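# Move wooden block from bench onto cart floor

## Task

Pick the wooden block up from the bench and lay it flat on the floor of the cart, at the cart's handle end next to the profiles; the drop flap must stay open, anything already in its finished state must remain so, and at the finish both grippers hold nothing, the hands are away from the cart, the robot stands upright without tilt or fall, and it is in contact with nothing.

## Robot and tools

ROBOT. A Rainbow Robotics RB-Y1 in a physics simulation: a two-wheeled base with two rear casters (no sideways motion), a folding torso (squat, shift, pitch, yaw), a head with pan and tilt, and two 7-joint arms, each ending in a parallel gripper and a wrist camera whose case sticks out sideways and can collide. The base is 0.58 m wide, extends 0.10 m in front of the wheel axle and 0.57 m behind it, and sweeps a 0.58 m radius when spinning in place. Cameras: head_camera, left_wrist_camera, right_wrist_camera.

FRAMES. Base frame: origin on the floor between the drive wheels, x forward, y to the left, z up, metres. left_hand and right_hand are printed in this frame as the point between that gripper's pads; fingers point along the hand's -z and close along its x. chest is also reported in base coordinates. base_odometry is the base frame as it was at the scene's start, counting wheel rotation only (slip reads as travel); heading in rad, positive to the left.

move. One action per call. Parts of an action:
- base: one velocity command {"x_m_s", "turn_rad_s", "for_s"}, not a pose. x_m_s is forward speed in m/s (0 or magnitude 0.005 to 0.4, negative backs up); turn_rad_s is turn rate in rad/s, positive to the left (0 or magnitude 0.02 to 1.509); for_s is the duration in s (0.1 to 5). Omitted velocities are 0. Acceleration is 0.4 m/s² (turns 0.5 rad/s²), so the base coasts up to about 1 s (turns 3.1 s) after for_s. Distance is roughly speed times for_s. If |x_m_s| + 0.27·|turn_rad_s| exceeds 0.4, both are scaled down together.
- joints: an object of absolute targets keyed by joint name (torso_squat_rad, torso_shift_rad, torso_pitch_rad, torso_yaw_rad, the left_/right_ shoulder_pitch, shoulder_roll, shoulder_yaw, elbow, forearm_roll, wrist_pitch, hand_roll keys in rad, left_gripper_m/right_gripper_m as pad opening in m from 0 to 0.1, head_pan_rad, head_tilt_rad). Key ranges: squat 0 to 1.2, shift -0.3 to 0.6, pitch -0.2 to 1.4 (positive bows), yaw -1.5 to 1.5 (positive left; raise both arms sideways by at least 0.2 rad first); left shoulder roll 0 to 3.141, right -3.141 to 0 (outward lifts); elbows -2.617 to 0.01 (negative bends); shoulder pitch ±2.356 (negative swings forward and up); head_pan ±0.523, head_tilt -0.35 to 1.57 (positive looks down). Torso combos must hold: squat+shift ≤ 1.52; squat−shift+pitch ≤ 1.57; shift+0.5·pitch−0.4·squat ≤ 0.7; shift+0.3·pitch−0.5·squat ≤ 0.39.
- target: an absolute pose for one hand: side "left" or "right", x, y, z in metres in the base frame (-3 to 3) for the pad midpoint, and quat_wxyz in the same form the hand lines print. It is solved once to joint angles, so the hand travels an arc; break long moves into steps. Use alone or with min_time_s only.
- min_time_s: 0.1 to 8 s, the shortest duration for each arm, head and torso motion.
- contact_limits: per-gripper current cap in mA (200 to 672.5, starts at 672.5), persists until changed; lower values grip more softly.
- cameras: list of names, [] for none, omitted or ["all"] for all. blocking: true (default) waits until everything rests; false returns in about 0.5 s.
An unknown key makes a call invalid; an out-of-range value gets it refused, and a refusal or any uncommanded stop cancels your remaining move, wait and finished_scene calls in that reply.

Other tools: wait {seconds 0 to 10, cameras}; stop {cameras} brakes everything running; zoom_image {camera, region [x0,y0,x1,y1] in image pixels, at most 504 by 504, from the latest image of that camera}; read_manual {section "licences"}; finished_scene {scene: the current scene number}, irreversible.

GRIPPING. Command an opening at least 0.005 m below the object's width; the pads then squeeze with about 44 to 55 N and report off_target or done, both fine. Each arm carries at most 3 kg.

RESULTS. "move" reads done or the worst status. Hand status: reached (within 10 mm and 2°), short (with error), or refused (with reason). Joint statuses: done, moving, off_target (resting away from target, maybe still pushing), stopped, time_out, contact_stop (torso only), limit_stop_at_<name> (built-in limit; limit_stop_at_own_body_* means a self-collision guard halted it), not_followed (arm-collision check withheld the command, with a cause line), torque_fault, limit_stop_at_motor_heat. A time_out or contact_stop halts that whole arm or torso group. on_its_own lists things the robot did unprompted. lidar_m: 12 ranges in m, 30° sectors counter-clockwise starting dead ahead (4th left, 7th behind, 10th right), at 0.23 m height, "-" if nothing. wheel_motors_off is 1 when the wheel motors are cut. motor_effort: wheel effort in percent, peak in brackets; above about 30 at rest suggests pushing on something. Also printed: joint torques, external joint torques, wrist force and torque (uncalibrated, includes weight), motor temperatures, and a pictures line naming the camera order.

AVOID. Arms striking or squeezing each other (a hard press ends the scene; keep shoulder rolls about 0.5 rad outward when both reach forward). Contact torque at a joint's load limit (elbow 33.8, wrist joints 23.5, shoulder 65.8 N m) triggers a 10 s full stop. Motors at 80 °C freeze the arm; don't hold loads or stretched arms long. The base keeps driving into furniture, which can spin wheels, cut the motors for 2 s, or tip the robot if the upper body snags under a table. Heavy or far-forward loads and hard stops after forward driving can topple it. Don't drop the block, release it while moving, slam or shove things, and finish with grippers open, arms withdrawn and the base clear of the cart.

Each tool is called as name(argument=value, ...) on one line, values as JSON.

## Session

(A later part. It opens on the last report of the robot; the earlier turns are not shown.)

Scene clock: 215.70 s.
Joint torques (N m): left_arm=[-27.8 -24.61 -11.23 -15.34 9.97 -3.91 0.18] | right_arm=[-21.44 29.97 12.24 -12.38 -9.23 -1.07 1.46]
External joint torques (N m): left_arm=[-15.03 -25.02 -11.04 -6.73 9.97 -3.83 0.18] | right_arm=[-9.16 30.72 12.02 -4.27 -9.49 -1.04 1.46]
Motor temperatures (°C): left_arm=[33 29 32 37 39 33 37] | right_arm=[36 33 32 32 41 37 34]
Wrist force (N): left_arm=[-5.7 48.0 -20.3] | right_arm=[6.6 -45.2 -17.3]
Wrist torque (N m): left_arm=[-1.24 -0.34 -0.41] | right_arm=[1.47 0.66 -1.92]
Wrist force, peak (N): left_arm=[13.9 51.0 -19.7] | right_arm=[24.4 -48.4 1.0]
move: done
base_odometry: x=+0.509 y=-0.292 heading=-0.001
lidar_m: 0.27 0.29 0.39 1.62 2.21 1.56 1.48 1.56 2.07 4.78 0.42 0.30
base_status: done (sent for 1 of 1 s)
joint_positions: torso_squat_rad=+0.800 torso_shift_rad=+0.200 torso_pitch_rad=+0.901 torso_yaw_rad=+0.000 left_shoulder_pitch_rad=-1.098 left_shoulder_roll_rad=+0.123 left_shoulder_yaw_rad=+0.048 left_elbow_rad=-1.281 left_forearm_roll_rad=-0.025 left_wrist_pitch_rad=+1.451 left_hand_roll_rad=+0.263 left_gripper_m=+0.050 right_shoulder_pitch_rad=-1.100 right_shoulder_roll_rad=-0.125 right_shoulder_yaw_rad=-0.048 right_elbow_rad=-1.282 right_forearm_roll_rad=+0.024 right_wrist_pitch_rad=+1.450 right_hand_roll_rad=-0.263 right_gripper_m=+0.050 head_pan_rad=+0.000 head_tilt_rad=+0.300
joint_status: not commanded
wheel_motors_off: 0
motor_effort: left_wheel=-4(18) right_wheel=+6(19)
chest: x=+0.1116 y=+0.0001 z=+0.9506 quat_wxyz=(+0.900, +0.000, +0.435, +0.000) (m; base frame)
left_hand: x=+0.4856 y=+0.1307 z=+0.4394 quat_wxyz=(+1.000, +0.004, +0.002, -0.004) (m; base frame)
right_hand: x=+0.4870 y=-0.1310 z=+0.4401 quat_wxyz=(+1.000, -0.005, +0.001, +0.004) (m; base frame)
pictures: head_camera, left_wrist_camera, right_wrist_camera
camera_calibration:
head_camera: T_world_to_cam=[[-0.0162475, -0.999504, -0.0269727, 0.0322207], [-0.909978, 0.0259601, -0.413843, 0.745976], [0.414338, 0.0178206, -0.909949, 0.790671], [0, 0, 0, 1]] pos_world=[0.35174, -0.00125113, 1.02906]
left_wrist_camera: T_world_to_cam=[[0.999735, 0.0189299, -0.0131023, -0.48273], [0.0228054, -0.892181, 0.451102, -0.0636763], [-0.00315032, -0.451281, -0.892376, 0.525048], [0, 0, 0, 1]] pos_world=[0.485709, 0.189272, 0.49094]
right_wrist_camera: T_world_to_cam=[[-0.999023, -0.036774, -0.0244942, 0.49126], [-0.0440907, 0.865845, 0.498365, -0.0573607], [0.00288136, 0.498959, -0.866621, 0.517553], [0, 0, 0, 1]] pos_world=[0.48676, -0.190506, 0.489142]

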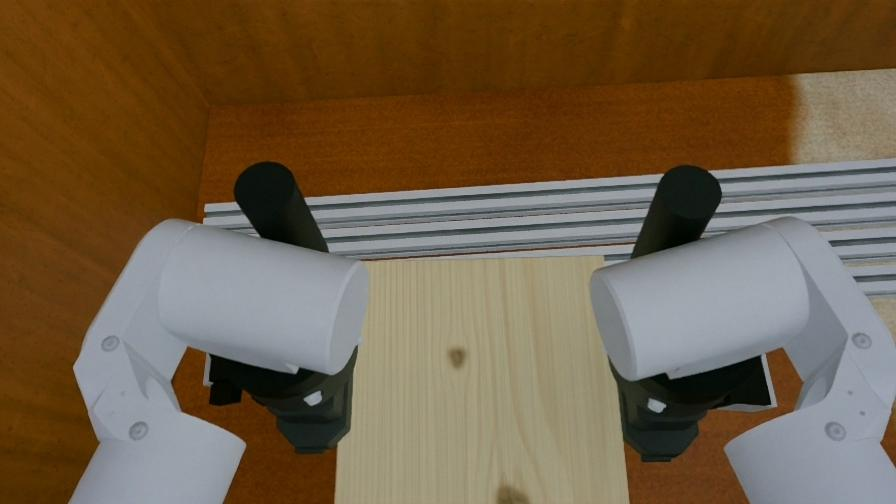

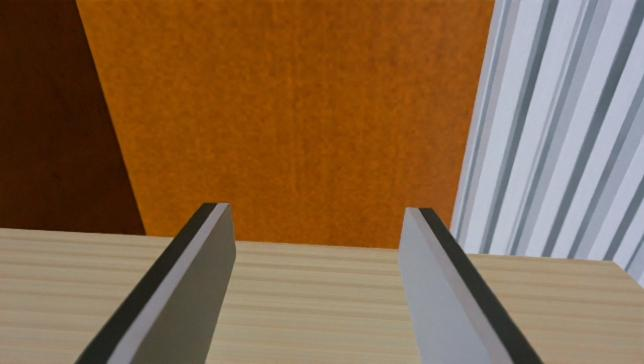

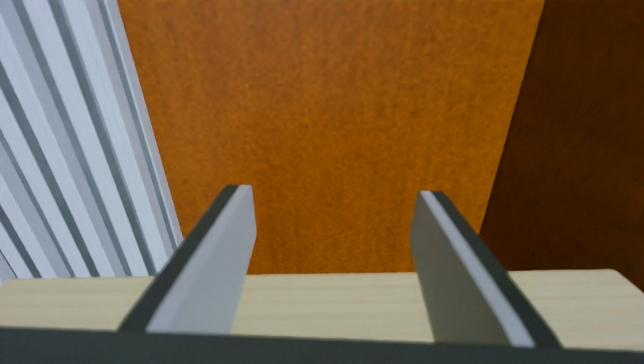

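move(base={"x_m_s":0.03,"for_s":1.0}, joints={"left_shoulder_pitch_rad":-1.137,"left_shoulder_roll_rad":0.1134,"left_shoulder_yaw_rad":0.0396,"left_elbow_rad":-0.973,"left_forearm_roll_rad":-0.0274,"left_wrist_pitch_rad":1.174,"left_hand_roll_rad":0.286,"right_shoulder_pitch_rad":-1.137,"right_shoulder_roll_rad":-0.1134,"right_shoulder_yaw_rad":-0.0396,"right_elbow_rad":-0.973,"right_forearm_roll_rad":0.0274,"right_wrist_pitch_rad":1.174,"right_hand_roll_rad":-0.286}, min_time_s=3)

Scene clock: 222.17 s.
Joint torques (N m): left_arm=[-32.54 -28.34 -9.17 -16.86 10.26 -5.61 1.41] | right_arm=[-23.11 34.68 12.45 -10.49 -8.53 -1.29 1.96]
External joint torques (N m): left_arm=[-20.16 -28.58 -8.98 -9.24 10.26 -5.54 1.41] | right_arm=[-11.15 35.28 12.23 -3.32 -8.77 -1.26 1.96]
Motor temperatures (°C): left_arm=[33 29 32 37 39 33 37] | right_arm=[36 33 32 32 40 37 34]
Wrist force (N): left_arm=[-9.6 54.9 -19.9] | right_arm=[10.3 -52.0 -16.0]
Wrist torque (N m): left_arm=[-1.52 -0.68 -1.11] | right_arm=[1.75 0.95 -2.37]
Wrist force, peak (N): left_arm=[-8.7 65.6 -21.2] | right_arm=[9.5 -62.8 -16.2]
move: done
base_odometry: x=+0.539 y=-0.292 heading=-0.001
lidar_m: 0.24 0.25 0.35 1.62 2.25 1.59 1.52 1.59 2.12 4.67 0.37 0.24
base_status: done (sent for 1 of 1 s)
joint_positions: torso_squat_rad=+0.800 torso_shift_rad=+0.200 torso_pitch_rad=+0.901 torso_yaw_rad=+0.000 left_shoulder_pitch_rad=-1.132 left_shoulder_roll_rad=+0.120 left_shoulder_yaw_rad=+0.042 left_elbow_rad=-0.971 left_forearm_roll_rad=-0.030 left_wrist_pitch_rad=+1.175 left_hand_roll_rad=+0.286 left_gripper_m=+0.050 right_shoulder_pitch_rad=-1.134 right_shoulder_roll_rad=-0.122 right_shoulder_yaw_rad=-0.043 right_elbow_rad=-0.972 right_forearm_roll_rad=+0.030 right_wrist_pitch_rad=+1.174 right_hand_roll_rad=-0.286 right_gripper_m=+0.050 head_pan_rad=+0.000 head_tilt_rad=+0.300
joint_status: all done
wheel_motors_off: 0
motor_effort: left_wheel=-2(23) right_wheel=+5(27)
chest: x=+0.1116 y=+0.0001 z=+0.9506 quat_wxyz=(+0.900, +0.000, +0.435, +0.000) (m; base frame)
left_hand: x=+0.4661 y=+0.1302 z=+0.3759 quat_wxyz=(+1.000, +0.006, +0.003, -0.004) (m; base frame)
right_hand: x=+0.4686 y=-0.1305 z=+0.3770 quat_wxyz=(+1.000, -0.006, +0.000, +0.003) (m; base frame)
pictures: head_camera, left_wrist_camera, right_wrist_camera
camera_calibration:
head_camera: T_world_to_cam=[[-0.0162469, -0.999504, -0.0269724, 0.0322203], [-0.909978, 0.0259595, -0.413843, 0.745976], [0.414338, 0.0178206, -0.909949, 0.790671], [0, 0, 0, 1]] pos_world=[0.35174, -0.00125113, 1.02906]
left_wrist_camera: T_world_to_cam=[[0.999717, 0.0189433, -0.0144018, -0.463591], [0.023394, -0.893188, 0.449074, -0.0344296], [-0.00435663, -0.449284, -0.893378, 0.468842], [0, 0, 0, 1]] pos_world=[0.466308, 0.188673, 0.427638]
right_wrist_camera: T_world_to_cam=[[-0.99905, -0.0357122, -0.0249697, 0.471572], [-0.0434019, 0.866625, 0.49707, -0.0268734], [0.00388793, 0.497681, -0.867351, 0.462222], [0, 0, 0, 1]] pos_world=[0.468161, -0.189909, 0.426042]

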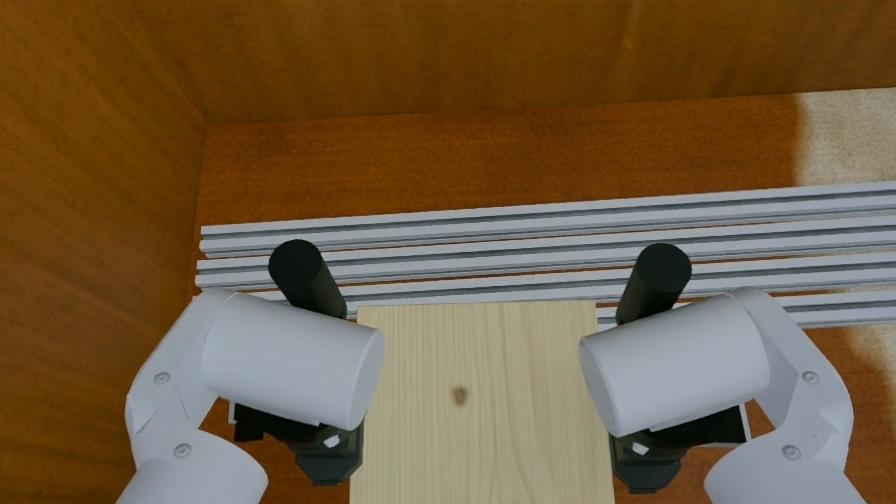

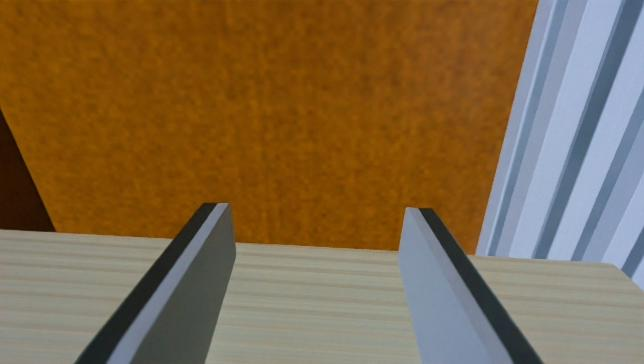

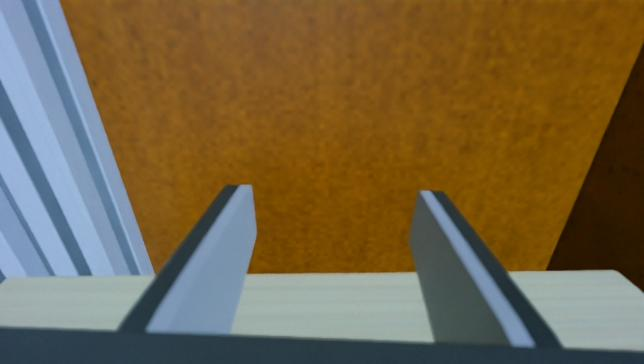

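move(base={"x_m_s":-0.02,"for_s":1.0}, cameras=["left_wrist_camera","right_wrist_camera"])

move(base={"x_m_s":0.005,"for_s":1.4}, joints={"left_shoulder_pitch_rad":-1.1484,"left_shoulder_roll_rad":0.1122,"left_shoulder_yaw_rad":0.0378,"left_elbow_rad":-0.870,"left_forearm_roll_rad":-0.0292,"left_wrist_pitch_rad":1.082,"left_hand_roll_rad":0.2934,"right_shoulder_pitch_rad":-1.1484,"right_shoulder_roll_rad":-0.1122,"right_shoulder_yaw_rad":-0.0378,"right_elbow_rad":-0.870,"right_forearm_roll_rad":0.0292,"right_wrist_pitch_rad":1.082,"right_hand_roll_rad":-0.2934}, min_time_s=1.5)

Scene clock: 228.27 s.
Joint torques (N m): left_arm=[-31.47 -29.03 -8.86 -17.24 10.29 -5.4 1.35] | right_arm=[-22.51 35.46 12.28 -11.14 -8.75 -1.19 1.86]
External joint torques (N m): left_arm=[-19.08 -29.27 -8.68 -9.61 10.29 -5.32 1.35] | right_arm=[-10.54 36.06 12.06 -3.97 -8.99 -1.15 1.86]
Motor temperatures (°C): left_arm=[33 30 32 37 39 33 37] | right_arm=[36 33 32 32 40 37 34]
Wrist force (N): left_arm=[-9.8 53.7 -19.9] | right_arm=[10.7 -51.6 -15.7]
Wrist torque (N m): left_arm=[-1.44 -0.74 -1.08] | right_arm=[1.76 0.97 -2.36]
Wrist force, peak (N): left_arm=[-9.8 55.0 -20.9] | right_arm=[10.6 -52.3 -16.8]
move: done
base_odometry: x=+0.519 y=-0.292 heading=-0.002
lidar_m: 0.26 0.27 0.37 1.63 2.23 1.57 1.50 1.56 2.08 4.77 0.40 0.28
base_status: done (sent for 1 of 1 s)
joint_positions: torso_squat_rad=+0.800 torso_shift_rad=+0.200 torso_pitch_rad=+0.901 torso_yaw_rad=+0.000 left_shoulder_pitch_rad=-1.132 left_shoulder_roll_rad=+0.120 left_shoulder_yaw_rad=+0.042 left_elbow_rad=-0.971 left_forearm_roll_rad=-0.030 left_wrist_pitch_rad=+1.175 left_hand_roll_rad=+0.286 left_gripper_m=+0.050 right_shoulder_pitch_rad=-1.134 right_shoulder_roll_rad=-0.122 right_shoulder_yaw_rad=-0.043 right_elbow_rad=-0.972 right_forearm_roll_rad=+0.030 right_wrist_pitch_rad=+1.174 right_hand_roll_rad=-0.286 right_gripper_m=+0.050 head_pan_rad=+0.000 head_tilt_rad=+0.300
joint_status: not commanded
wheel_motors_off: 0
motor_effort: left_wheel=-17(26) right_wheel=+14(26)
chest: x=+0.1116 y=+0.0001 z=+0.9506 quat_wxyz=(+0.900, +0.000, +0.435, +0.000) (m; base frame)
left_hand: x=+0.4662 y=+0.1302 z=+0.3759 quat_wxyz=(+1.000, +0.006, +0.003, -0.004) (m; base frame)
right_hand: x=+0.4686 y=-0.1306 z=+0.3770 quat_wxyz=(+1.000, -0.006, +0.000, +0.003) (m; base frame)
pictures: left_wrist_camera, right_wrist_camera
camera_calibration:
left_wrist_camera: T_world_to_cam=[[0.99972, 0.0188998, -0.0142647, -0.463743], [0.0232933, -0.893229, 0.448998, -0.0343445], [-0.00425568, -0.449205, -0.893419, 0.468798], [0, 0, 0, 1]] pos_world=[0.466408, 0.188673, 0.427638]
right_wrist_camera: T_world_to_cam=[[-0.999041, -0.0358409, -0.0251455, 0.471718], [-0.0436001, 0.866731, 0.496866, -0.0266309], [0.00398623, 0.497486, -0.867463, 0.462323], [0, 0, 0, 1]] pos_world=[0.468262, -0.19001, 0.426141]

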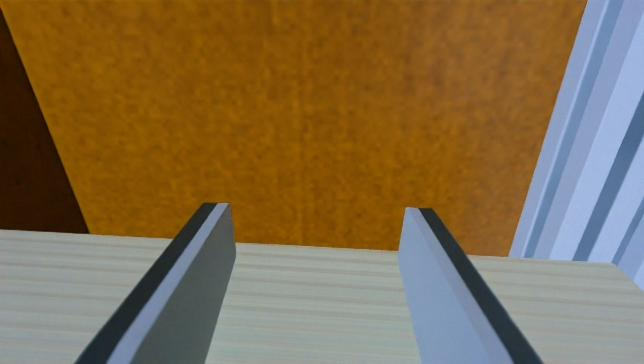

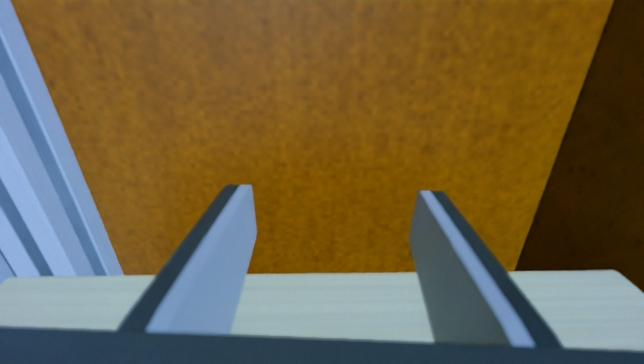

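Scene clock: 230.07 s.
Joint torques (N m): left_arm=[-31.05 -27.01 -6.96 -16.66 9.24 -5.42 1.54] | right_arm=[-21.75 34 10.34 -9.64 -7.32 -1.25 1.91]
External joint torques (N m): left_arm=[-18.92 -27.17 -6.79 -9.49 9.24 -5.35 1.54] | right_arm=[-10.01 34.52 10.12 -2.89 -7.55 -1.21 1.91]
Motor temperatures (°C): left_arm=[33 30 32 37 39 33 37] | right_arm=[36 33 32 32 40 37 34]
Wrist force (N): left_arm=[-10.8 50.3 -20.7] | right_arm=[10.6 -47.2 -17.1]
Wrist torque (N m): left_arm=[-1.33 -0.83 -1.16] | right_arm=[1.54 0.97 -2.33]
Wrist force, peak (N): left_arm=[-10.9 58.1 -20.8] | right_arm=[11.0 -55.2 -16.9]
move: done
base_odometry: x=+0.526 y=-0.292 heading=-0.003
lidar_m: 0.26 0.26 0.37 1.62 2.23 1.59 1.50 1.57 2.09 4.76 0.38 0.27
base_status: done (sent for 1.4 of 1.4 s)
joint_positions: torso_squat_rad=+0.800 torso_shift_rad=+0.200 torso_pitch_rad=+0.901 torso_yaw_rad=+0.000 left_shoulder_pitch_rad=-1.143 left_shoulder_roll_rad=+0.119 left_shoulder_yaw_rad=+0.040 left_elbow_rad=-0.868 left_forearm_roll_rad=-0.032 left_wrist_pitch_rad=+1.083 left_hand_roll_rad=+0.293 left_gripper_m=+0.050 right_shoulder_pitch_rad=-1.146 right_shoulder_roll_rad=-0.121 right_shoulder_yaw_rad=-0.040 right_elbow_rad=-0.869 right_forearm_roll_rad=+0.031 right_wrist_pitch_rad=+1.082 right_hand_roll_rad=-0.294 right_gripper_m=+0.050 head_pan_rad=+0.000 head_tilt_rad=+0.300
joint_status: all done
wheel_motors_off: 0
motor_effort: left_wheel=-2(10) right_wheel=+5(20)
chest: x=+0.1116 y=+0.0001 z=+0.9506 quat_wxyz=(+0.900, +0.000, +0.435, +0.000) (m; base frame)
left_hand: x=+0.4561 y=+0.1305 z=+0.3570 quat_wxyz=(+1.000, +0.005, +0.003, -0.005) (m; base frame)
right_hand: x=+0.4587 y=-0.1309 z=+0.3581 quat_wxyz=(+1.000, -0.005, +0.000, +0.004) (m; base frame)
pictures: head_camera, left_wrist_camera, right_wrist_camera
camera_calibration:
head_camera: T_world_to_cam=[[-0.0162475, -0.999504, -0.0269727, 0.0322207], [-0.909978, 0.0259601, -0.413843, 0.745976], [0.414338, 0.0178206, -0.909949, 0.790671], [0, 0, 0, 1]] pos_world=[0.35174, -0.00125113, 1.02906]
left_wrist_camera: T_world_to_cam=[[0.999738, 0.0178582, -0.0143123, -0.453715], [0.0223882, -0.892849, 0.449798, -0.025207], [-0.00474612, -0.450001, -0.893015, 0.45217], [0, 0, 0, 1]] pos_world=[0.456307, 0.189073, 0.408639]
right_wrist_camera: T_world_to_cam=[[-0.999002, -0.0366996, -0.0254468, 0.461379], [-0.0444987, 0.86621, 0.497696, -0.0172962], [0.00377704, 0.498331, -0.866978, 0.446136], [0, 0, 0, 1]] pos_world=[0.458464, -0.190409, 0.407139]

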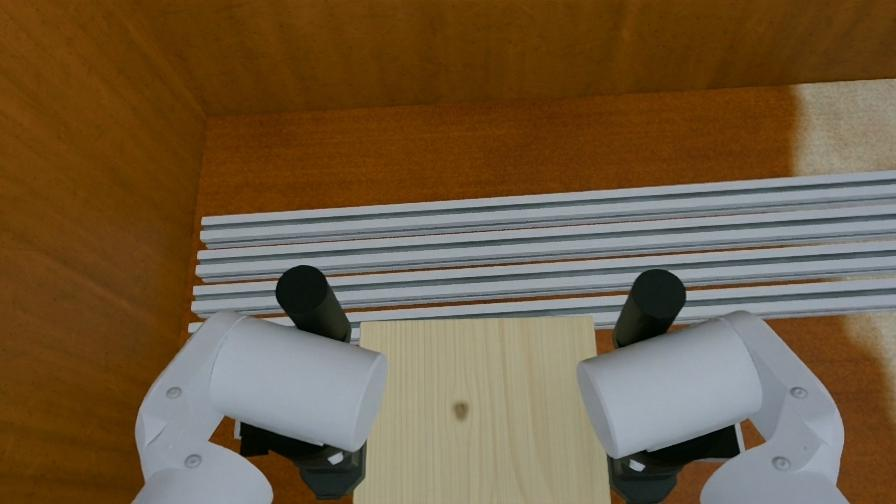

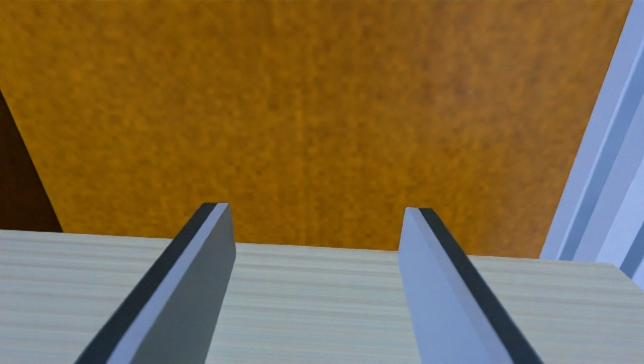

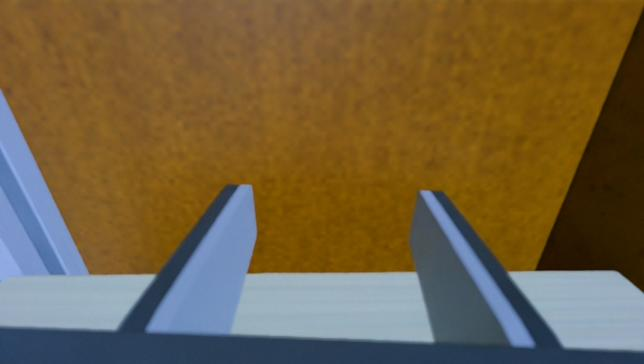

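move(base={"x_m_s":0.006,"for_s":1.5}, joints={"left_shoulder_pitch_rad":-1.16,"left_shoulder_roll_rad":0.111,"left_shoulder_yaw_rad":0.036,"left_elbow_rad":-0.767,"left_forearm_roll_rad":-0.031,"left_wrist_pitch_rad":0.990,"left_hand_roll_rad":0.301,"right_shoulder_pitch_rad":-1.16,"right_shoulder_roll_rad":-0.111,"right_shoulder_yaw_rad":-0.036,"right_elbow_rad":-0.767,"right_forearm_roll_rad":0.031,"right_wrist_pitch_rad":0.990,"right_hand_roll_rad":-0.301}, min_time_s=2)

Scene clock: 235.97 s.
Joint torques (N m): left_arm=[-30.1 -24.29 -5.19 -15.66 7.85 -5.14 1.67] | right_arm=[-20.11 31.77 8.7 -8.55 -5.99 -1.13 1.86]
External joint torques (N m): left_arm=[-18.28 -24.36 -5.02 -9.01 7.84 -5.07 1.67] | right_arm=[-8.65 32.21 8.47 -2.29 -6.2 -1.09 1.86]
Motor temperatures (°C): left_arm=[33 30 32 37 39 33 37] | right_arm=[36 33 32 32 40 36 34]
Wrist force (N): left_arm=[-10.1 45.8 -20.7] | right_arm=[10.1 -42.0 -16.4]
Wrist torque (N m): left_arm=[-1.31 -0.66 -1.23] | right_arm=[1.32 0.94 -2.16]
Wrist force, peak (N): left_arm=[-10.2 54.4 -20.6] | right_arm=[10.7 -51.7 -16.6]
move: done
base_odometry: x=+0.535 y=-0.292 heading=-0.003
lidar_m: 0.25 0.25 0.35 1.63 2.24 1.60 1.52 1.58 2.10 4.71 0.38 0.27
base_status: done (sent for 1.5 of 1.5 s)
joint_positions: torso_squat_rad=+0.800 torso_shift_rad=+0.200 torso_pitch_rad=+0.901 torso_yaw_rad=+0.000 left_shoulder_pitch_rad=-1.155 left_shoulder_roll_rad=+0.117 left_shoulder_yaw_rad=+0.037 left_elbow_rad=-0.765 left_forearm_roll_rad=-0.033 left_wrist_pitch_rad=+0.991 left_hand_roll_rad=+0.301 left_gripper_m=+0.050 right_shoulder_pitch_rad=-1.158 right_shoulder_roll_rad=-0.119 right_shoulder_yaw_rad=-0.038 right_elbow_rad=-0.766 right_forearm_roll_rad=+0.033 right_wrist_pitch_rad=+0.990 right_hand_roll_rad=-0.301 right_gripper_m=+0.050 head_pan_rad=+0.000 head_tilt_rad=+0.300
joint_status: all done
wheel_motors_off: 0
motor_effort: left_wheel=-1(8) right_wheel=+1(10)
chest: x=+0.1116 y=+0.0001 z=+0.9506 quat_wxyz=(+0.900, +0.000, +0.435, +0.000) (m; base frame)
left_hand: x=+0.4445 y=+0.1310 z=+0.3395 quat_wxyz=(+1.000, +0.004, +0.003, -0.005) (m; base frame)
right_hand: x=+0.4473 y=-0.1315 z=+0.3405 quat_wxyz=(+1.000, -0.004, +0.000, +0.004) (m; base frame)
pictures: head_camera, left_wrist_camera, right_wrist_camera
camera_calibration:
head_camera: T_world_to_cam=[[-0.0162475, -0.999504, -0.0269727, 0.0322207], [-0.909978, 0.0259601, -0.413843, 0.745976], [0.414338, 0.0178206, -0.909949, 0.790671], [0, 0, 0, 1]] pos_world=[0.35174, -0.00125113, 1.02906]
left_wrist_camera: T_world_to_cam=[[0.999763, 0.0166774, -0.0139675, -0.442302], [0.021187, -0.892107, 0.451327, -0.0167003], [-0.00493351, -0.451516, -0.892249, 0.436741], [0, 0, 0, 1]] pos_world=[0.444705, 0.189673, 0.391041]
right_wrist_camera: T_world_to_cam=[[-0.998953, -0.0376642, -0.0259588, 0.449413], [-0.0455961, 0.865366, 0.499061, -0.00864608], [0.00366712, 0.499722, -0.866178, 0.431268], [0, 0, 0, 1]] pos_world=[0.446967, -0.191106, 0.389536]

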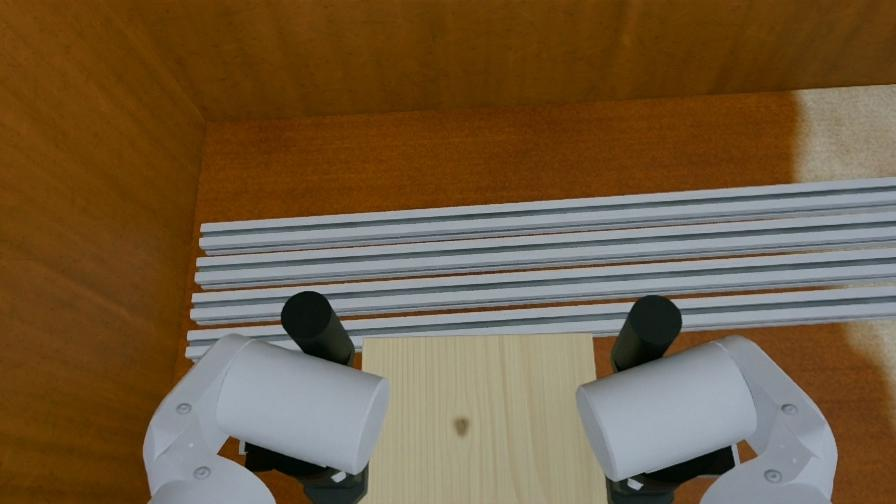

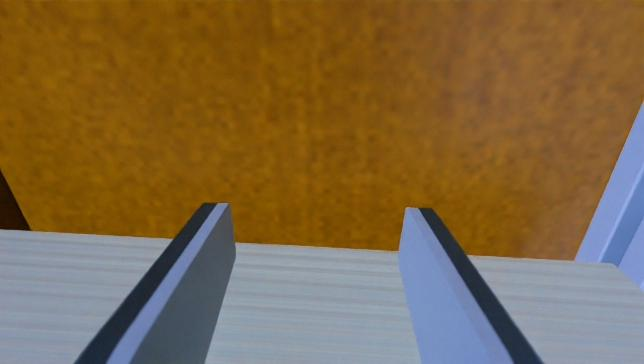

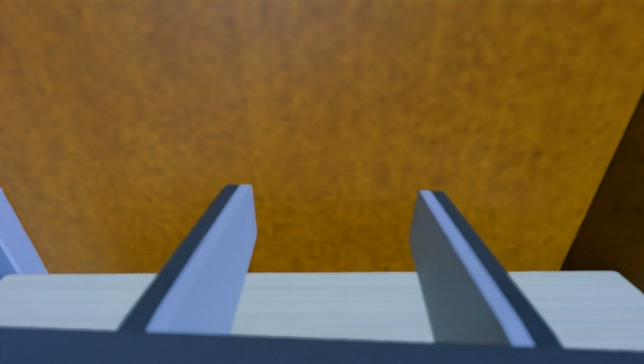

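move(base={"turn_rad_s":0.03,"for_s":1.25})

Scene clock: 240.60 s.
Joint torques (N m): left_arm=[-29.66 -24.51 -5.1 -15.88 7.92 -5.1 1.6] | right_arm=[-19.92 31.54 8.39 -8.92 -6.04 -1.02 1.7]
External joint torques (N m): left_arm=[-17.84 -24.59 -4.93 -9.23 7.92 -5.02 1.6] | right_arm=[-8.45 31.98 8.17 -2.66 -6.26 -0.98 1.7]
Motor temperatures (°C): left_arm=[33 30 32 38 39 33 37] | right_arm=[36 33 32 32 39 36 34]
Wrist force (N): left_arm=[-9.6 43.9 -20.8] | right_arm=[9.8 -41.2 -16.6]
Wrist torque (N m): left_arm=[-1.14 -0.69 -1.24] | right_arm=[1.29 0.91 -2.14]
Wrist force, peak (N): left_arm=[-9.7 44.8 -21.3] | right_arm=[10.3 -43.0 -16.2]
move: done
base_odometry: x=+0.535 y=-0.292 heading=+0.034
lidar_m: 0.24 0.26 0.37 4.07 2.14 1.59 1.52 1.60 2.18 4.08 0.35 0.25
base_status: done (sent for 1.27 of 1.27 s)
joint_positions: torso_squat_rad=+0.800 torso_shift_rad=+0.200 torso_pitch_rad=+0.901 torso_yaw_rad=+0.000 left_shoulder_pitch_rad=-1.155 left_shoulder_roll_rad=+0.117 left_shoulder_yaw_rad=+0.037 left_elbow_rad=-0.765 left_forearm_roll_rad=-0.033 left_wrist_pitch_rad=+0.991 left_hand_roll_rad=+0.301 left_gripper_m=+0.050 right_shoulder_pitch_rad=-1.158 right_shoulder_roll_rad=-0.119 right_shoulder_yaw_rad=-0.038 right_elbow_rad=-0.766 right_forearm_roll_rad=+0.033 right_wrist_pitch_rad=+0.990 right_hand_roll_rad=-0.301 right_gripper_m=+0.050 head_pan_rad=+0.000 head_tilt_rad=+0.300
joint_status: not commanded
wheel_motors_off: 0
motor_effort: left_wheel=-18(29) right_wheel=+13(26)
chest: x=+0.1116 y=+0.0001 z=+0.9506 quat_wxyz=(+0.900, +0.000, +0.435, +0.000) (m; base frame)
left_hand: x=+0.4445 y=+0.1311 z=+0.3395 quat_wxyz=(+1.000, +0.004, +0.003, -0.005) (m; base frame)
right_hand: x=+0.4473 y=-0.1315 z=+0.3405 quat_wxyz=(+1.000, -0.004, +0.000, +0.004) (m; base frame)
pictures: head_camera, left_wrist_camera, right_wrist_camera
camera_calibration:
head_camera: T_world_to_cam=[[-0.0162484, -0.999504, -0.0269741, 0.0322226], [-0.90994, 0.0259633, -0.413926, 0.746048], [0.414421, 0.0178192, -0.909911, 0.790602], [0, 0, 0, 1]] pos_world=[0.35174, -0.00125112, 1.02906]
left_wrist_camera: T_world_to_cam=[[0.999766, 0.0166361, -0.01383, -0.44245], [0.0210873, -0.892169, 0.45121, -0.0165112], [-0.00483231, -0.451396, -0.892311, 0.436742], [0, 0, 0, 1]] pos_world=[0.444805, 0.189774, 0.391041]
right_wrist_camera: T_world_to_cam=[[-0.998948, -0.037702, -0.0260948, 0.449557], [-0.0456968, 0.865365, 0.499054, -0.0085936], [0.00376619, 0.499722, -0.866178, 0.431223], [0, 0, 0, 1]] pos_world=[0.447068, -0.191106, 0.389536]

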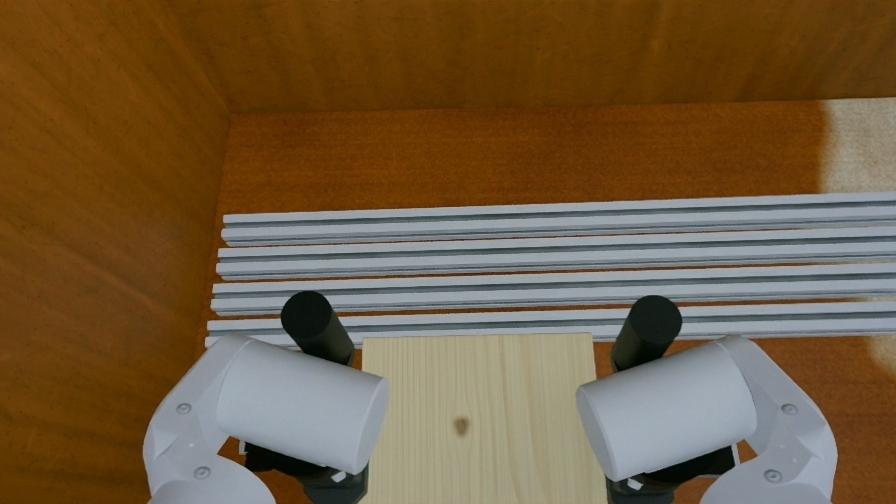

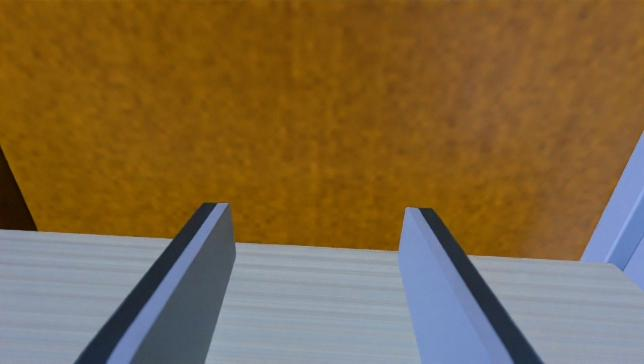

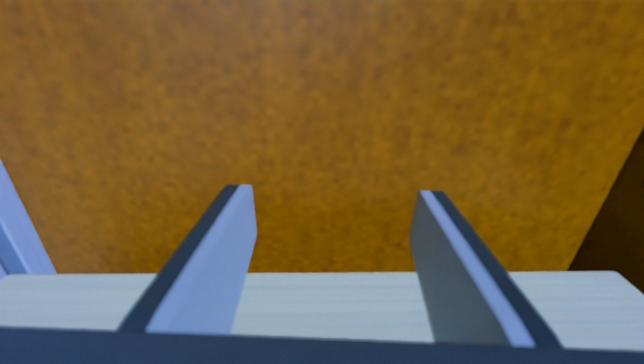

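move(base={"x_m_s":0.005,"for_s":0.7}, joints={"torso_squat_rad":0.84}, min_time_s=1)

Scene clock: 242.73 s.
Joint torques (N m): left_arm=[-28.57 -24.87 -5.25 -15.92 8.08 -4.95 1.6] | right_arm=[-19.19 31.49 8.49 -8.96 -6.05 -0.97 1.7]
External joint torques (N m): left_arm=[-16.73 -24.95 -5.08 -9.26 8.08 -4.87 1.6] | right_arm=[-7.71 31.94 8.27 -2.69 -6.27 -0.93 1.7]
Motor temperatures (°C): left_arm=[33 30 32 38 38 33 37] | right_arm=[36 33 32 32 39 36 34]
Wrist force (N): left_arm=[-9.1 45.3 -14.4] | right_arm=[11.4 -42.2 -16.2]
Wrist torque (N m): left_arm=[-1.21 -0.24 -1.46] | right_arm=[1.29 1.06 -2.19]
Wrist force, peak (N): left_arm=[-9.6 44.9 -20.4] | right_arm=[11.5 -43.1 -15.9]
move: done
base_odometry: x=+0.539 y=-0.292 heading=+0.034
lidar_m: 0.24 0.25 0.35 1.64 2.16 1.57 1.51 1.59 2.19 4.07 0.36 0.25
base_status: done (sent for 0.7 of 0.7 s)
joint_positions: torso_squat_rad=+0.840 torso_shift_rad=+0.200 torso_pitch_rad=+0.901 torso_yaw_rad=+0.000 left_shoulder_pitch_rad=-1.156 left_shoulder_roll_rad=+0.117 left_shoulder_yaw_rad=+0.037 left_elbow_rad=-0.765 left_forearm_roll_rad=-0.033 left_wrist_pitch_rad=+0.991 left_hand_roll_rad=+0.301 left_gripper_m=+0.050 right_shoulder_pitch_rad=-1.158 right_shoulder_roll_rad=-0.119 right_shoulder_yaw_rad=-0.038 right_elbow_rad=-0.766 right_forearm_roll_rad=+0.033 right_wrist_pitch_rad=+0.990 right_hand_roll_rad=-0.301 right_gripper_m=+0.050 head_pan_rad=+0.000 head_tilt_rad=+0.300
joint_status: all done
wheel_motors_off: 0
motor_effort: left_wheel=-4(9) right_wheel=+6(19)
chest: x=+0.1074 y=+0.0001 z=+0.9306 quat_wxyz=(+0.900, +0.000, +0.435, +0.000) (m; base frame)
left_hand: x=+0.4407 y=+0.1310 z=+0.3197 quat_wxyz=(+1.000, +0.004, +0.002, -0.005) (m; base frame)
right_hand: x=+0.4434 y=-0.1315 z=+0.3207 quat_wxyz=(+1.000, -0.004, +0.000, +0.004) (m; base frame)
pictures: head_camera, left_wrist_camera, right_wrist_camera
camera_calibration:
head_camera: T_world_to_cam=[[-0.0162425, -0.999504, -0.0269782, 0.0316196], [-0.909848, 0.0259635, -0.414129, 0.734161], [0.414624, 0.0178196, -0.909818, 0.774071], [0, 0, 0, 1]] pos_world=[0.34754, -0.00125112, 1.00915]
left_wrist_camera: T_world_to_cam=[[0.999774, 0.0166003, -0.0132482, -0.439137], [0.0207928, -0.892169, 0.451223, -0.00746089], [-0.00432918, -0.451396, -0.892313, 0.41879], [0, 0, 0, 1]] pos_world=[0.441006, 0.189674, 0.37124]
right_wrist_camera: T_world_to_cam=[[-0.998943, -0.0376919, -0.0263221, 0.44513], [-0.0458018, 0.865342, 0.499085, 0.00109892], [0.00396616, 0.499763, -0.866153, 0.413861], [0, 0, 0, 1]] pos_world=[0.443069, -0.191006, 0.369635]

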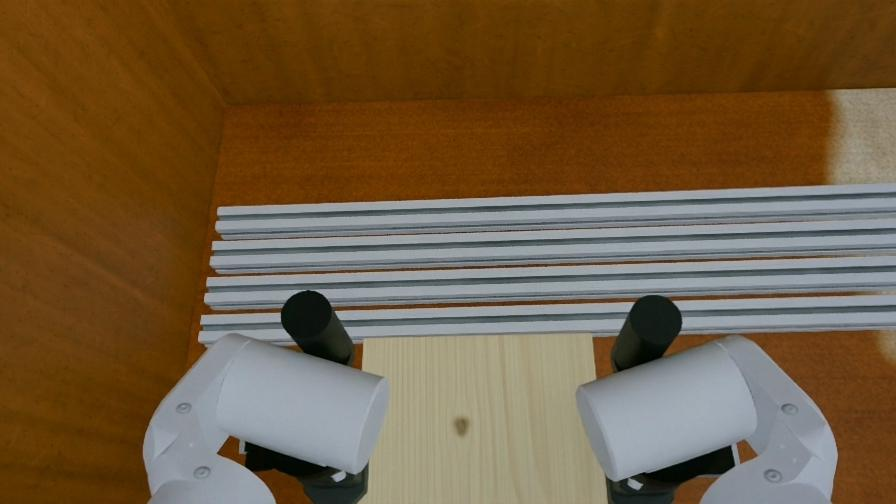

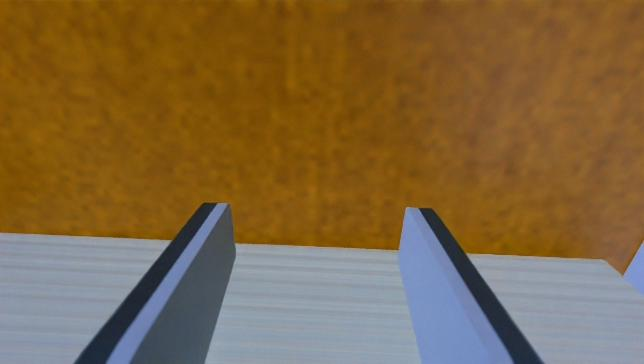

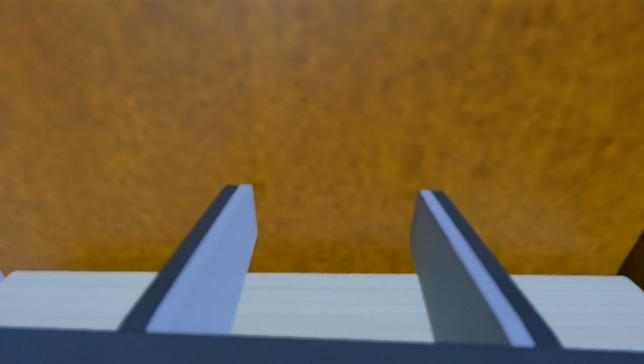

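move(joints={"torso_squat_rad":0.862}, min_time_s=1)

Scene clock: 245.00 s.
Joint torques (N m): left_arm=[-14.97 -24.68 -4.39 -5.08 7.79 -8.87 2.37] | right_arm=[-17.84 38.87 8.73 -8.01 -7.45 -0.2 2.2]
External joint torques (N m): left_arm=[-2.95 -24.81 -4.22 1.65 7.79 -8.77 2.37] | right_arm=[-6.26 39.38 8.52 -1.71 -7.67 -0.15 2.2]
Motor temperatures (°C): left_arm=[33 30 32 38 38 33 37] | right_arm=[36 34 32 32 39 36 34]
Wrist force (N): left_arm=[-30.6 54.3 80.7] | right_arm=[18.3 -51.9 -17.9]
Wrist torque (N m): left_arm=[-3.52 -1.15 -2.66] | right_arm=[1.73 1.38 -2.72]
Wrist force, peak (N): left_arm=[-31.8 54.1 83.0] | right_arm=[18.8 -52.0 -18.0]
move: done
base_odometry: x=+0.538 y=-0.292 heading=+0.034
lidar_m: 0.24 0.25 0.36 1.66 2.16 1.59 1.52 1.61 2.19 4.08 0.36 0.25
base_status: not commanded
joint_positions: torso_squat_rad=+0.862 torso_shift_rad=+0.199 torso_pitch_rad=+0.897 torso_yaw_rad=+0.000 left_shoulder_pitch_rad=-1.159 left_shoulder_roll_rad=+0.117 left_shoulder_yaw_rad=+0.037 left_elbow_rad=-0.767 left_forearm_roll_rad=-0.033 left_wrist_pitch_rad=+0.992 left_hand_roll_rad=+0.300 left_gripper_m=+0.050 right_shoulder_pitch_rad=-1.158 right_shoulder_roll_rad=-0.121 right_shoulder_yaw_rad=-0.038 right_elbow_rad=-0.767 right_forearm_roll_rad=+0.033 right_wrist_pitch_rad=+0.990 right_hand_roll_rad=-0.302 right_gripper_m=+0.050 head_pan_rad=+0.000 head_tilt_rad=+0.300
joint_status: all done
wheel_motors_off: 0
motor_effort: left_wheel=+0(5) right_wheel=+7(10)
chest: x=+0.1038 y=+0.0000 z=+0.9201 quat_wxyz=(+0.901, +0.000, +0.434, +0.000) (m; base frame)
left_hand: x=+0.4421 y=+0.1301 z=+0.3118 quat_wxyz=(+1.000, +0.004, -0.002, -0.006) (m; base frame)
right_hand: x=+0.4426 y=-0.1325 z=+0.3114 quat_wxyz=(+1.000, -0.005, -0.003, +0.004) (m; base frame)
pictures: head_camera, left_wrist_camera, right_wrist_camera
camera_calibration:
head_camera: T_world_to_cam=[[-0.0161169, -0.999496, -0.0273473, 0.0315211], [-0.908435, 0.026064, -0.417212, 0.729277], [0.417715, 0.0181191, -0.908398, 0.764331], [0, 0, 0, 1]] pos_world=[0.343737, -0.00135157, 0.999441]
left_wrist_camera: T_world_to_cam=[[0.999864, 0.0156915, -0.00502353, -0.442987], [0.0162665, -0.891682, 0.452369, -0.00322339], [0.00261895, -0.452389, -0.891817, 0.408269], [0, 0, 0, 1]] pos_world=[0.44191, 0.188774, 0.363334]
right_wrist_camera: T_world_to_cam=[[-0.998811, -0.0375383, -0.0310939, 0.445563], [-0.0480411, 0.866033, 0.497674, 0.00815393], [0.0082465, 0.498576, -0.866807, 0.404502], [0, 0, 0, 1]] pos_world=[0.442089, -0.192011, 0.360421]

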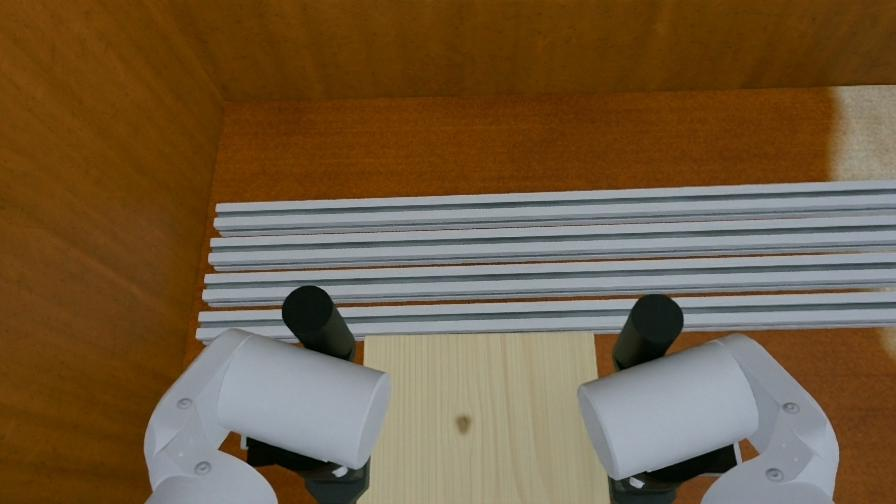

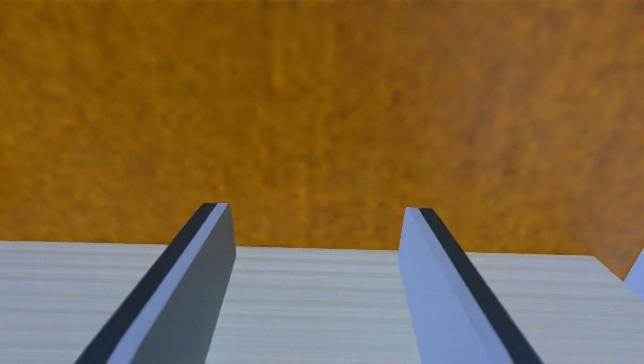

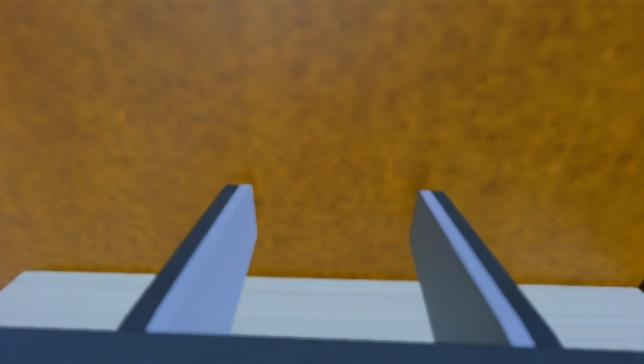

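move(joints={"torso_squat_rad":0.85,"torso_pitch_rad":0.912}, min_time_s=1)

Scene clock: 250.33 s.
Joint torques (N m): left_arm=[-10.52 -26.7 -2.41 -0.35 10.6 -2.72 4.42] | right_arm=[-12.5 41.43 8.72 -4.65 -8.03 1.67 2.75]
External joint torques (N m): left_arm=[1.27 -26.74 -2.23 6.31 10.6 -2.64 4.42] | right_arm=[-1.15 41.87 8.5 1.57 -8.24 1.69 2.75]
Motor temperatures (°C): left_arm=[33 30 32 37 38 34 37] | right_arm=[35 34 32 32 39 36 34]
Wrist force (N): left_arm=[-25.8 56.1 70.1] | right_arm=[28.4 -51.9 -18.7]
Wrist torque (N m): left_arm=[-3.50 -6.89 -4.54] | right_arm=[1.68 1.76 -3.09]
Wrist force, peak (N): left_arm=[-30.3 54.7 81.8] | right_arm=[28.8 -52.7 -18.6]
move: done
base_odometry: x=+0.538 y=-0.292 heading=+0.034
lidar_m: 0.23 0.24 0.37 1.66 2.16 1.59 1.52 1.60 2.19 4.08 0.36 0.25
base_status: not commanded
joint_positions: torso_squat_rad=+0.850 torso_shift_rad=+0.199 torso_pitch_rad=+0.909 torso_yaw_rad=+0.000 left_shoulder_pitch_rad=-1.160 left_shoulder_roll_rad=+0.118 left_shoulder_yaw_rad=+0.037 left_elbow_rad=-0.769 left_forearm_roll_rad=-0.034 left_wrist_pitch_rad=+0.991 left_hand_roll_rad=+0.300 left_gripper_m=+0.050 right_shoulder_pitch_rad=-1.160 right_shoulder_roll_rad=-0.121 right_shoulder_yaw_rad=-0.038 right_elbow_rad=-0.767 right_forearm_roll_rad=+0.033 right_wrist_pitch_rad=+0.990 right_hand_roll_rad=-0.302 right_gripper_m=+0.050 head_pan_rad=+0.000 head_tilt_rad=+0.300
joint_status: all done
wheel_motors_off: 0
motor_effort: left_wheel=+0(1) right_wheel=+8(10)
chest: x=+0.1074 y=+0.0000 z=+0.9234 quat_wxyz=(+0.898, +0.000, +0.439, +0.000) (m; base frame)
left_hand: x=+0.4399 y=+0.1301 z=+0.3116 quat_wxyz=(+1.000, +0.004, +0.002, -0.006) (m; base frame)
right_hand: x=+0.4403 y=-0.1325 z=+0.3111 quat_wxyz=(+1.000, -0.005, +0.002, +0.004) (m; base frame)
pictures: head_camera, left_wrist_camera, right_wrist_camera
camera_calibration:
head_camera: T_world_to_cam=[[-0.0164051, -0.999494, -0.0272429, 0.031599], [-0.913381, 0.0260653, -0.40627, 0.724303], [0.406775, 0.0182183, -0.913347, 0.771517], [0, 0, 0, 1]] pos_world=[0.348249, -0.00135182, 0.999786]
left_wrist_camera: T_world_to_cam=[[0.999814, 0.0142657, -0.0129591, -0.438208], [0.0185844, -0.891747, 0.452153, -0.00403852], [-0.00510597, -0.45231, -0.891846, 0.411499], [0, 0, 0, 1]] pos_world=[0.440303, 0.188775, 0.363141]
right_wrist_camera: T_world_to_cam=[[-0.999051, -0.0376706, -0.0218853, 0.440383], [-0.0435661, 0.865983, 0.498171, 0.00598717], [0.000185906, 0.498652, -0.866802, 0.407931], [0, 0, 0, 1]] pos_world=[0.44015, -0.192011, 0.360251]

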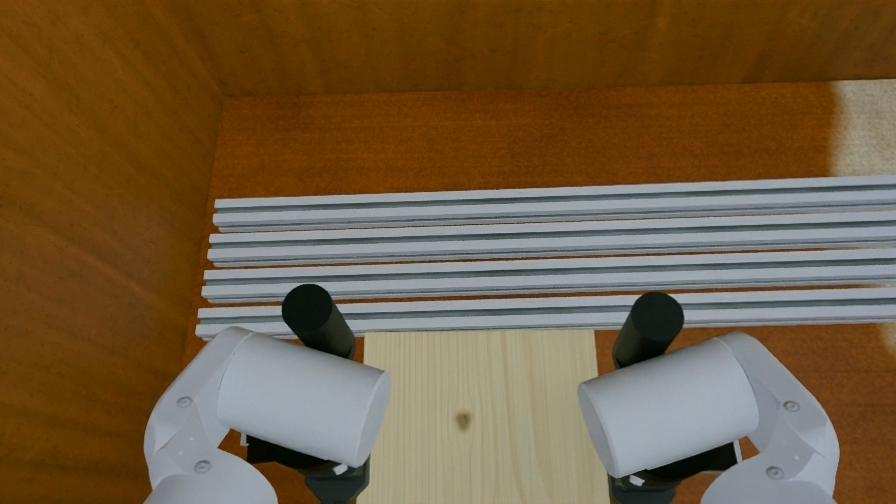

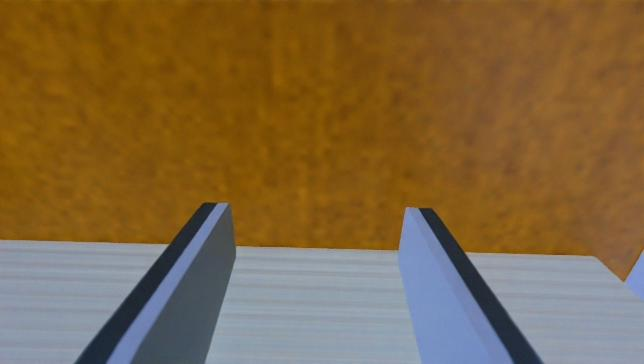

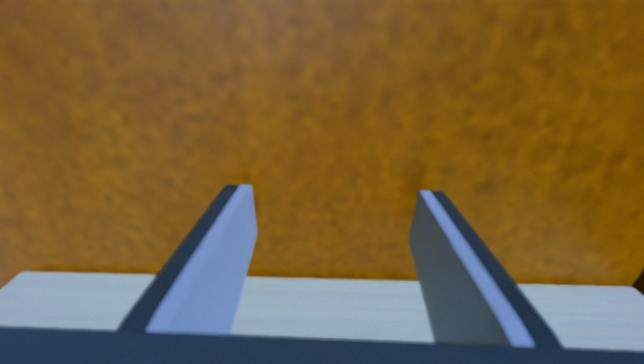

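move(joints={"right_elbow_rad":-0.732,"right_shoulder_pitch_rad":-1.164,"right_wrist_pitch_rad":0.958,"left_elbow_rad":-0.787,"left_shoulder_pitch_rad":-1.158,"left_wrist_pitch_rad":1.008}, min_time_s=1)

Scene clock: 254.70 s.
Joint torques (N m): left_arm=[-22.12 -27.06 -4.92 -13.05 7.98 -2.41 0.13] | right_arm=[-3.01 39.85 8.52 5.88 -7.5 -2.11 2.26]
External joint torques (N m): left_arm=[-10.36 -27.07 -4.73 -6.33 7.97 -2.34 0.13] | right_arm=[8.29 40.29 8.31 11.96 -7.71 -2.07 2.26]
Motor temperatures (°C): left_arm=[33 30 32 37 38 33 38] | right_arm=[35 34 32 31 39 36 34]
Wrist force (N): left_arm=[0.2 43.2 -18.2] | right_arm=[-5.7 -55.0 73.1]
Wrist torque (N m): left_arm=[-1.16 -0.38 0.27] | right_arm=[2.19 -2.07 -2.21]
Wrist force, peak (N): left_arm=[-25.1 55.9 70.7] | right_arm=[-6.4 -55.6 75.3]
move: done
base_odometry: x=+0.538 y=-0.292 heading=+0.034
lidar_m: 0.24 0.25 0.36 1.65 2.17 1.60 1.52 1.59 2.18 4.07 0.34 0.25
base_status: not commanded
joint_positions: torso_squat_rad=+0.850 torso_shift_rad=+0.199 torso_pitch_rad=+0.909 torso_yaw_rad=-0.001 left_shoulder_pitch_rad=-1.155 left_shoulder_roll_rad=+0.118 left_shoulder_yaw_rad=+0.037 left_elbow_rad=-0.785 left_forearm_roll_rad=-0.033 left_wrist_pitch_rad=+1.009 left_hand_roll_rad=+0.301 left_gripper_m=+0.050 right_shoulder_pitch_rad=-1.166 right_shoulder_roll_rad=-0.121 right_shoulder_yaw_rad=-0.038 right_elbow_rad=-0.735 right_forearm_roll_rad=+0.033 right_wrist_pitch_rad=+0.959 right_hand_roll_rad=-0.302 right_gripper_m=+0.050 head_pan_rad=+0.000 head_tilt_rad=+0.300
joint_status: all done
wheel_motors_off: 0
motor_effort: left_wheel=-4(4) right_wheel=+8(10)
chest: x=+0.1075 y=+0.0002 z=+0.9233 quat_wxyz=(+0.898, +0.000, +0.439, +0.000) (m; base frame)
left_hand: x=+0.4394 y=+0.1301 z=+0.3133 quat_wxyz=(+1.000, +0.004, +0.005, -0.005) (m; base frame)
right_hand: x=+0.4383 y=-0.1326 z=+0.3067 quat_wxyz=(+1.000, -0.004, +0.000, +0.005) (m; base frame)
pictures: head_camera, left_wrist_camera, right_wrist_camera
camera_calibration:
head_camera: T_world_to_cam=[[-0.0168427, -0.999514, -0.0262282, 0.0309387], [-0.913461, 0.0260489, -0.406093, 0.724199], [0.406579, 0.0171188, -0.913455, 0.771559], [0, 0, 0, 1]] pos_world=[0.348349, -0.0011491, 0.999689]
left_wrist_camera: T_world_to_cam=[[0.999667, 0.0174396, -0.0189959, -0.436118], [0.0241417, -0.891855, 0.451677, -0.00705513], [-0.00906453, -0.451986, -0.891979, 0.414745], [0, 0, 0, 1]] pos_world=[0.439903, 0.188772, 0.364846]
right_wrist_camera: T_world_to_cam=[[-0.998877, -0.039535, -0.0261047, 0.439262], [-0.04729, 0.86522, 0.499158, 0.00950297], [0.00285208, 0.499832, -0.866118, 0.402846], [0, 0, 0, 1]] pos_world=[0.43807, -0.192211, 0.355636]

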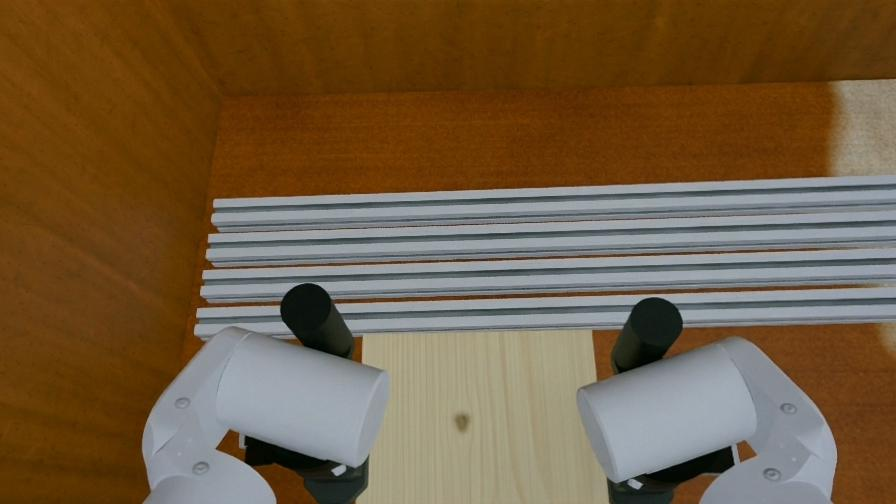

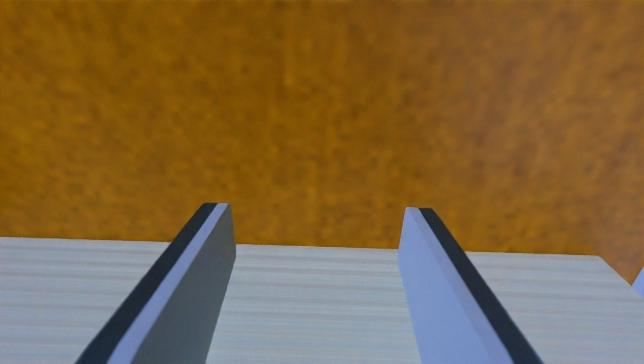

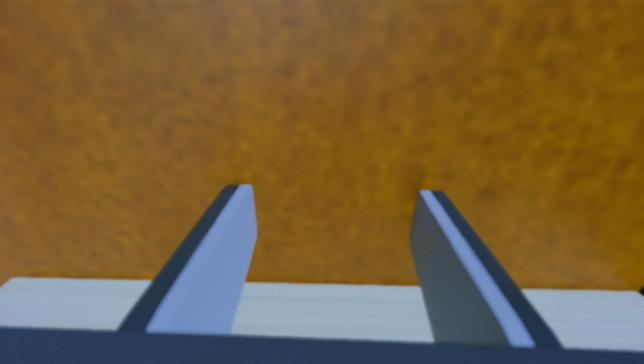

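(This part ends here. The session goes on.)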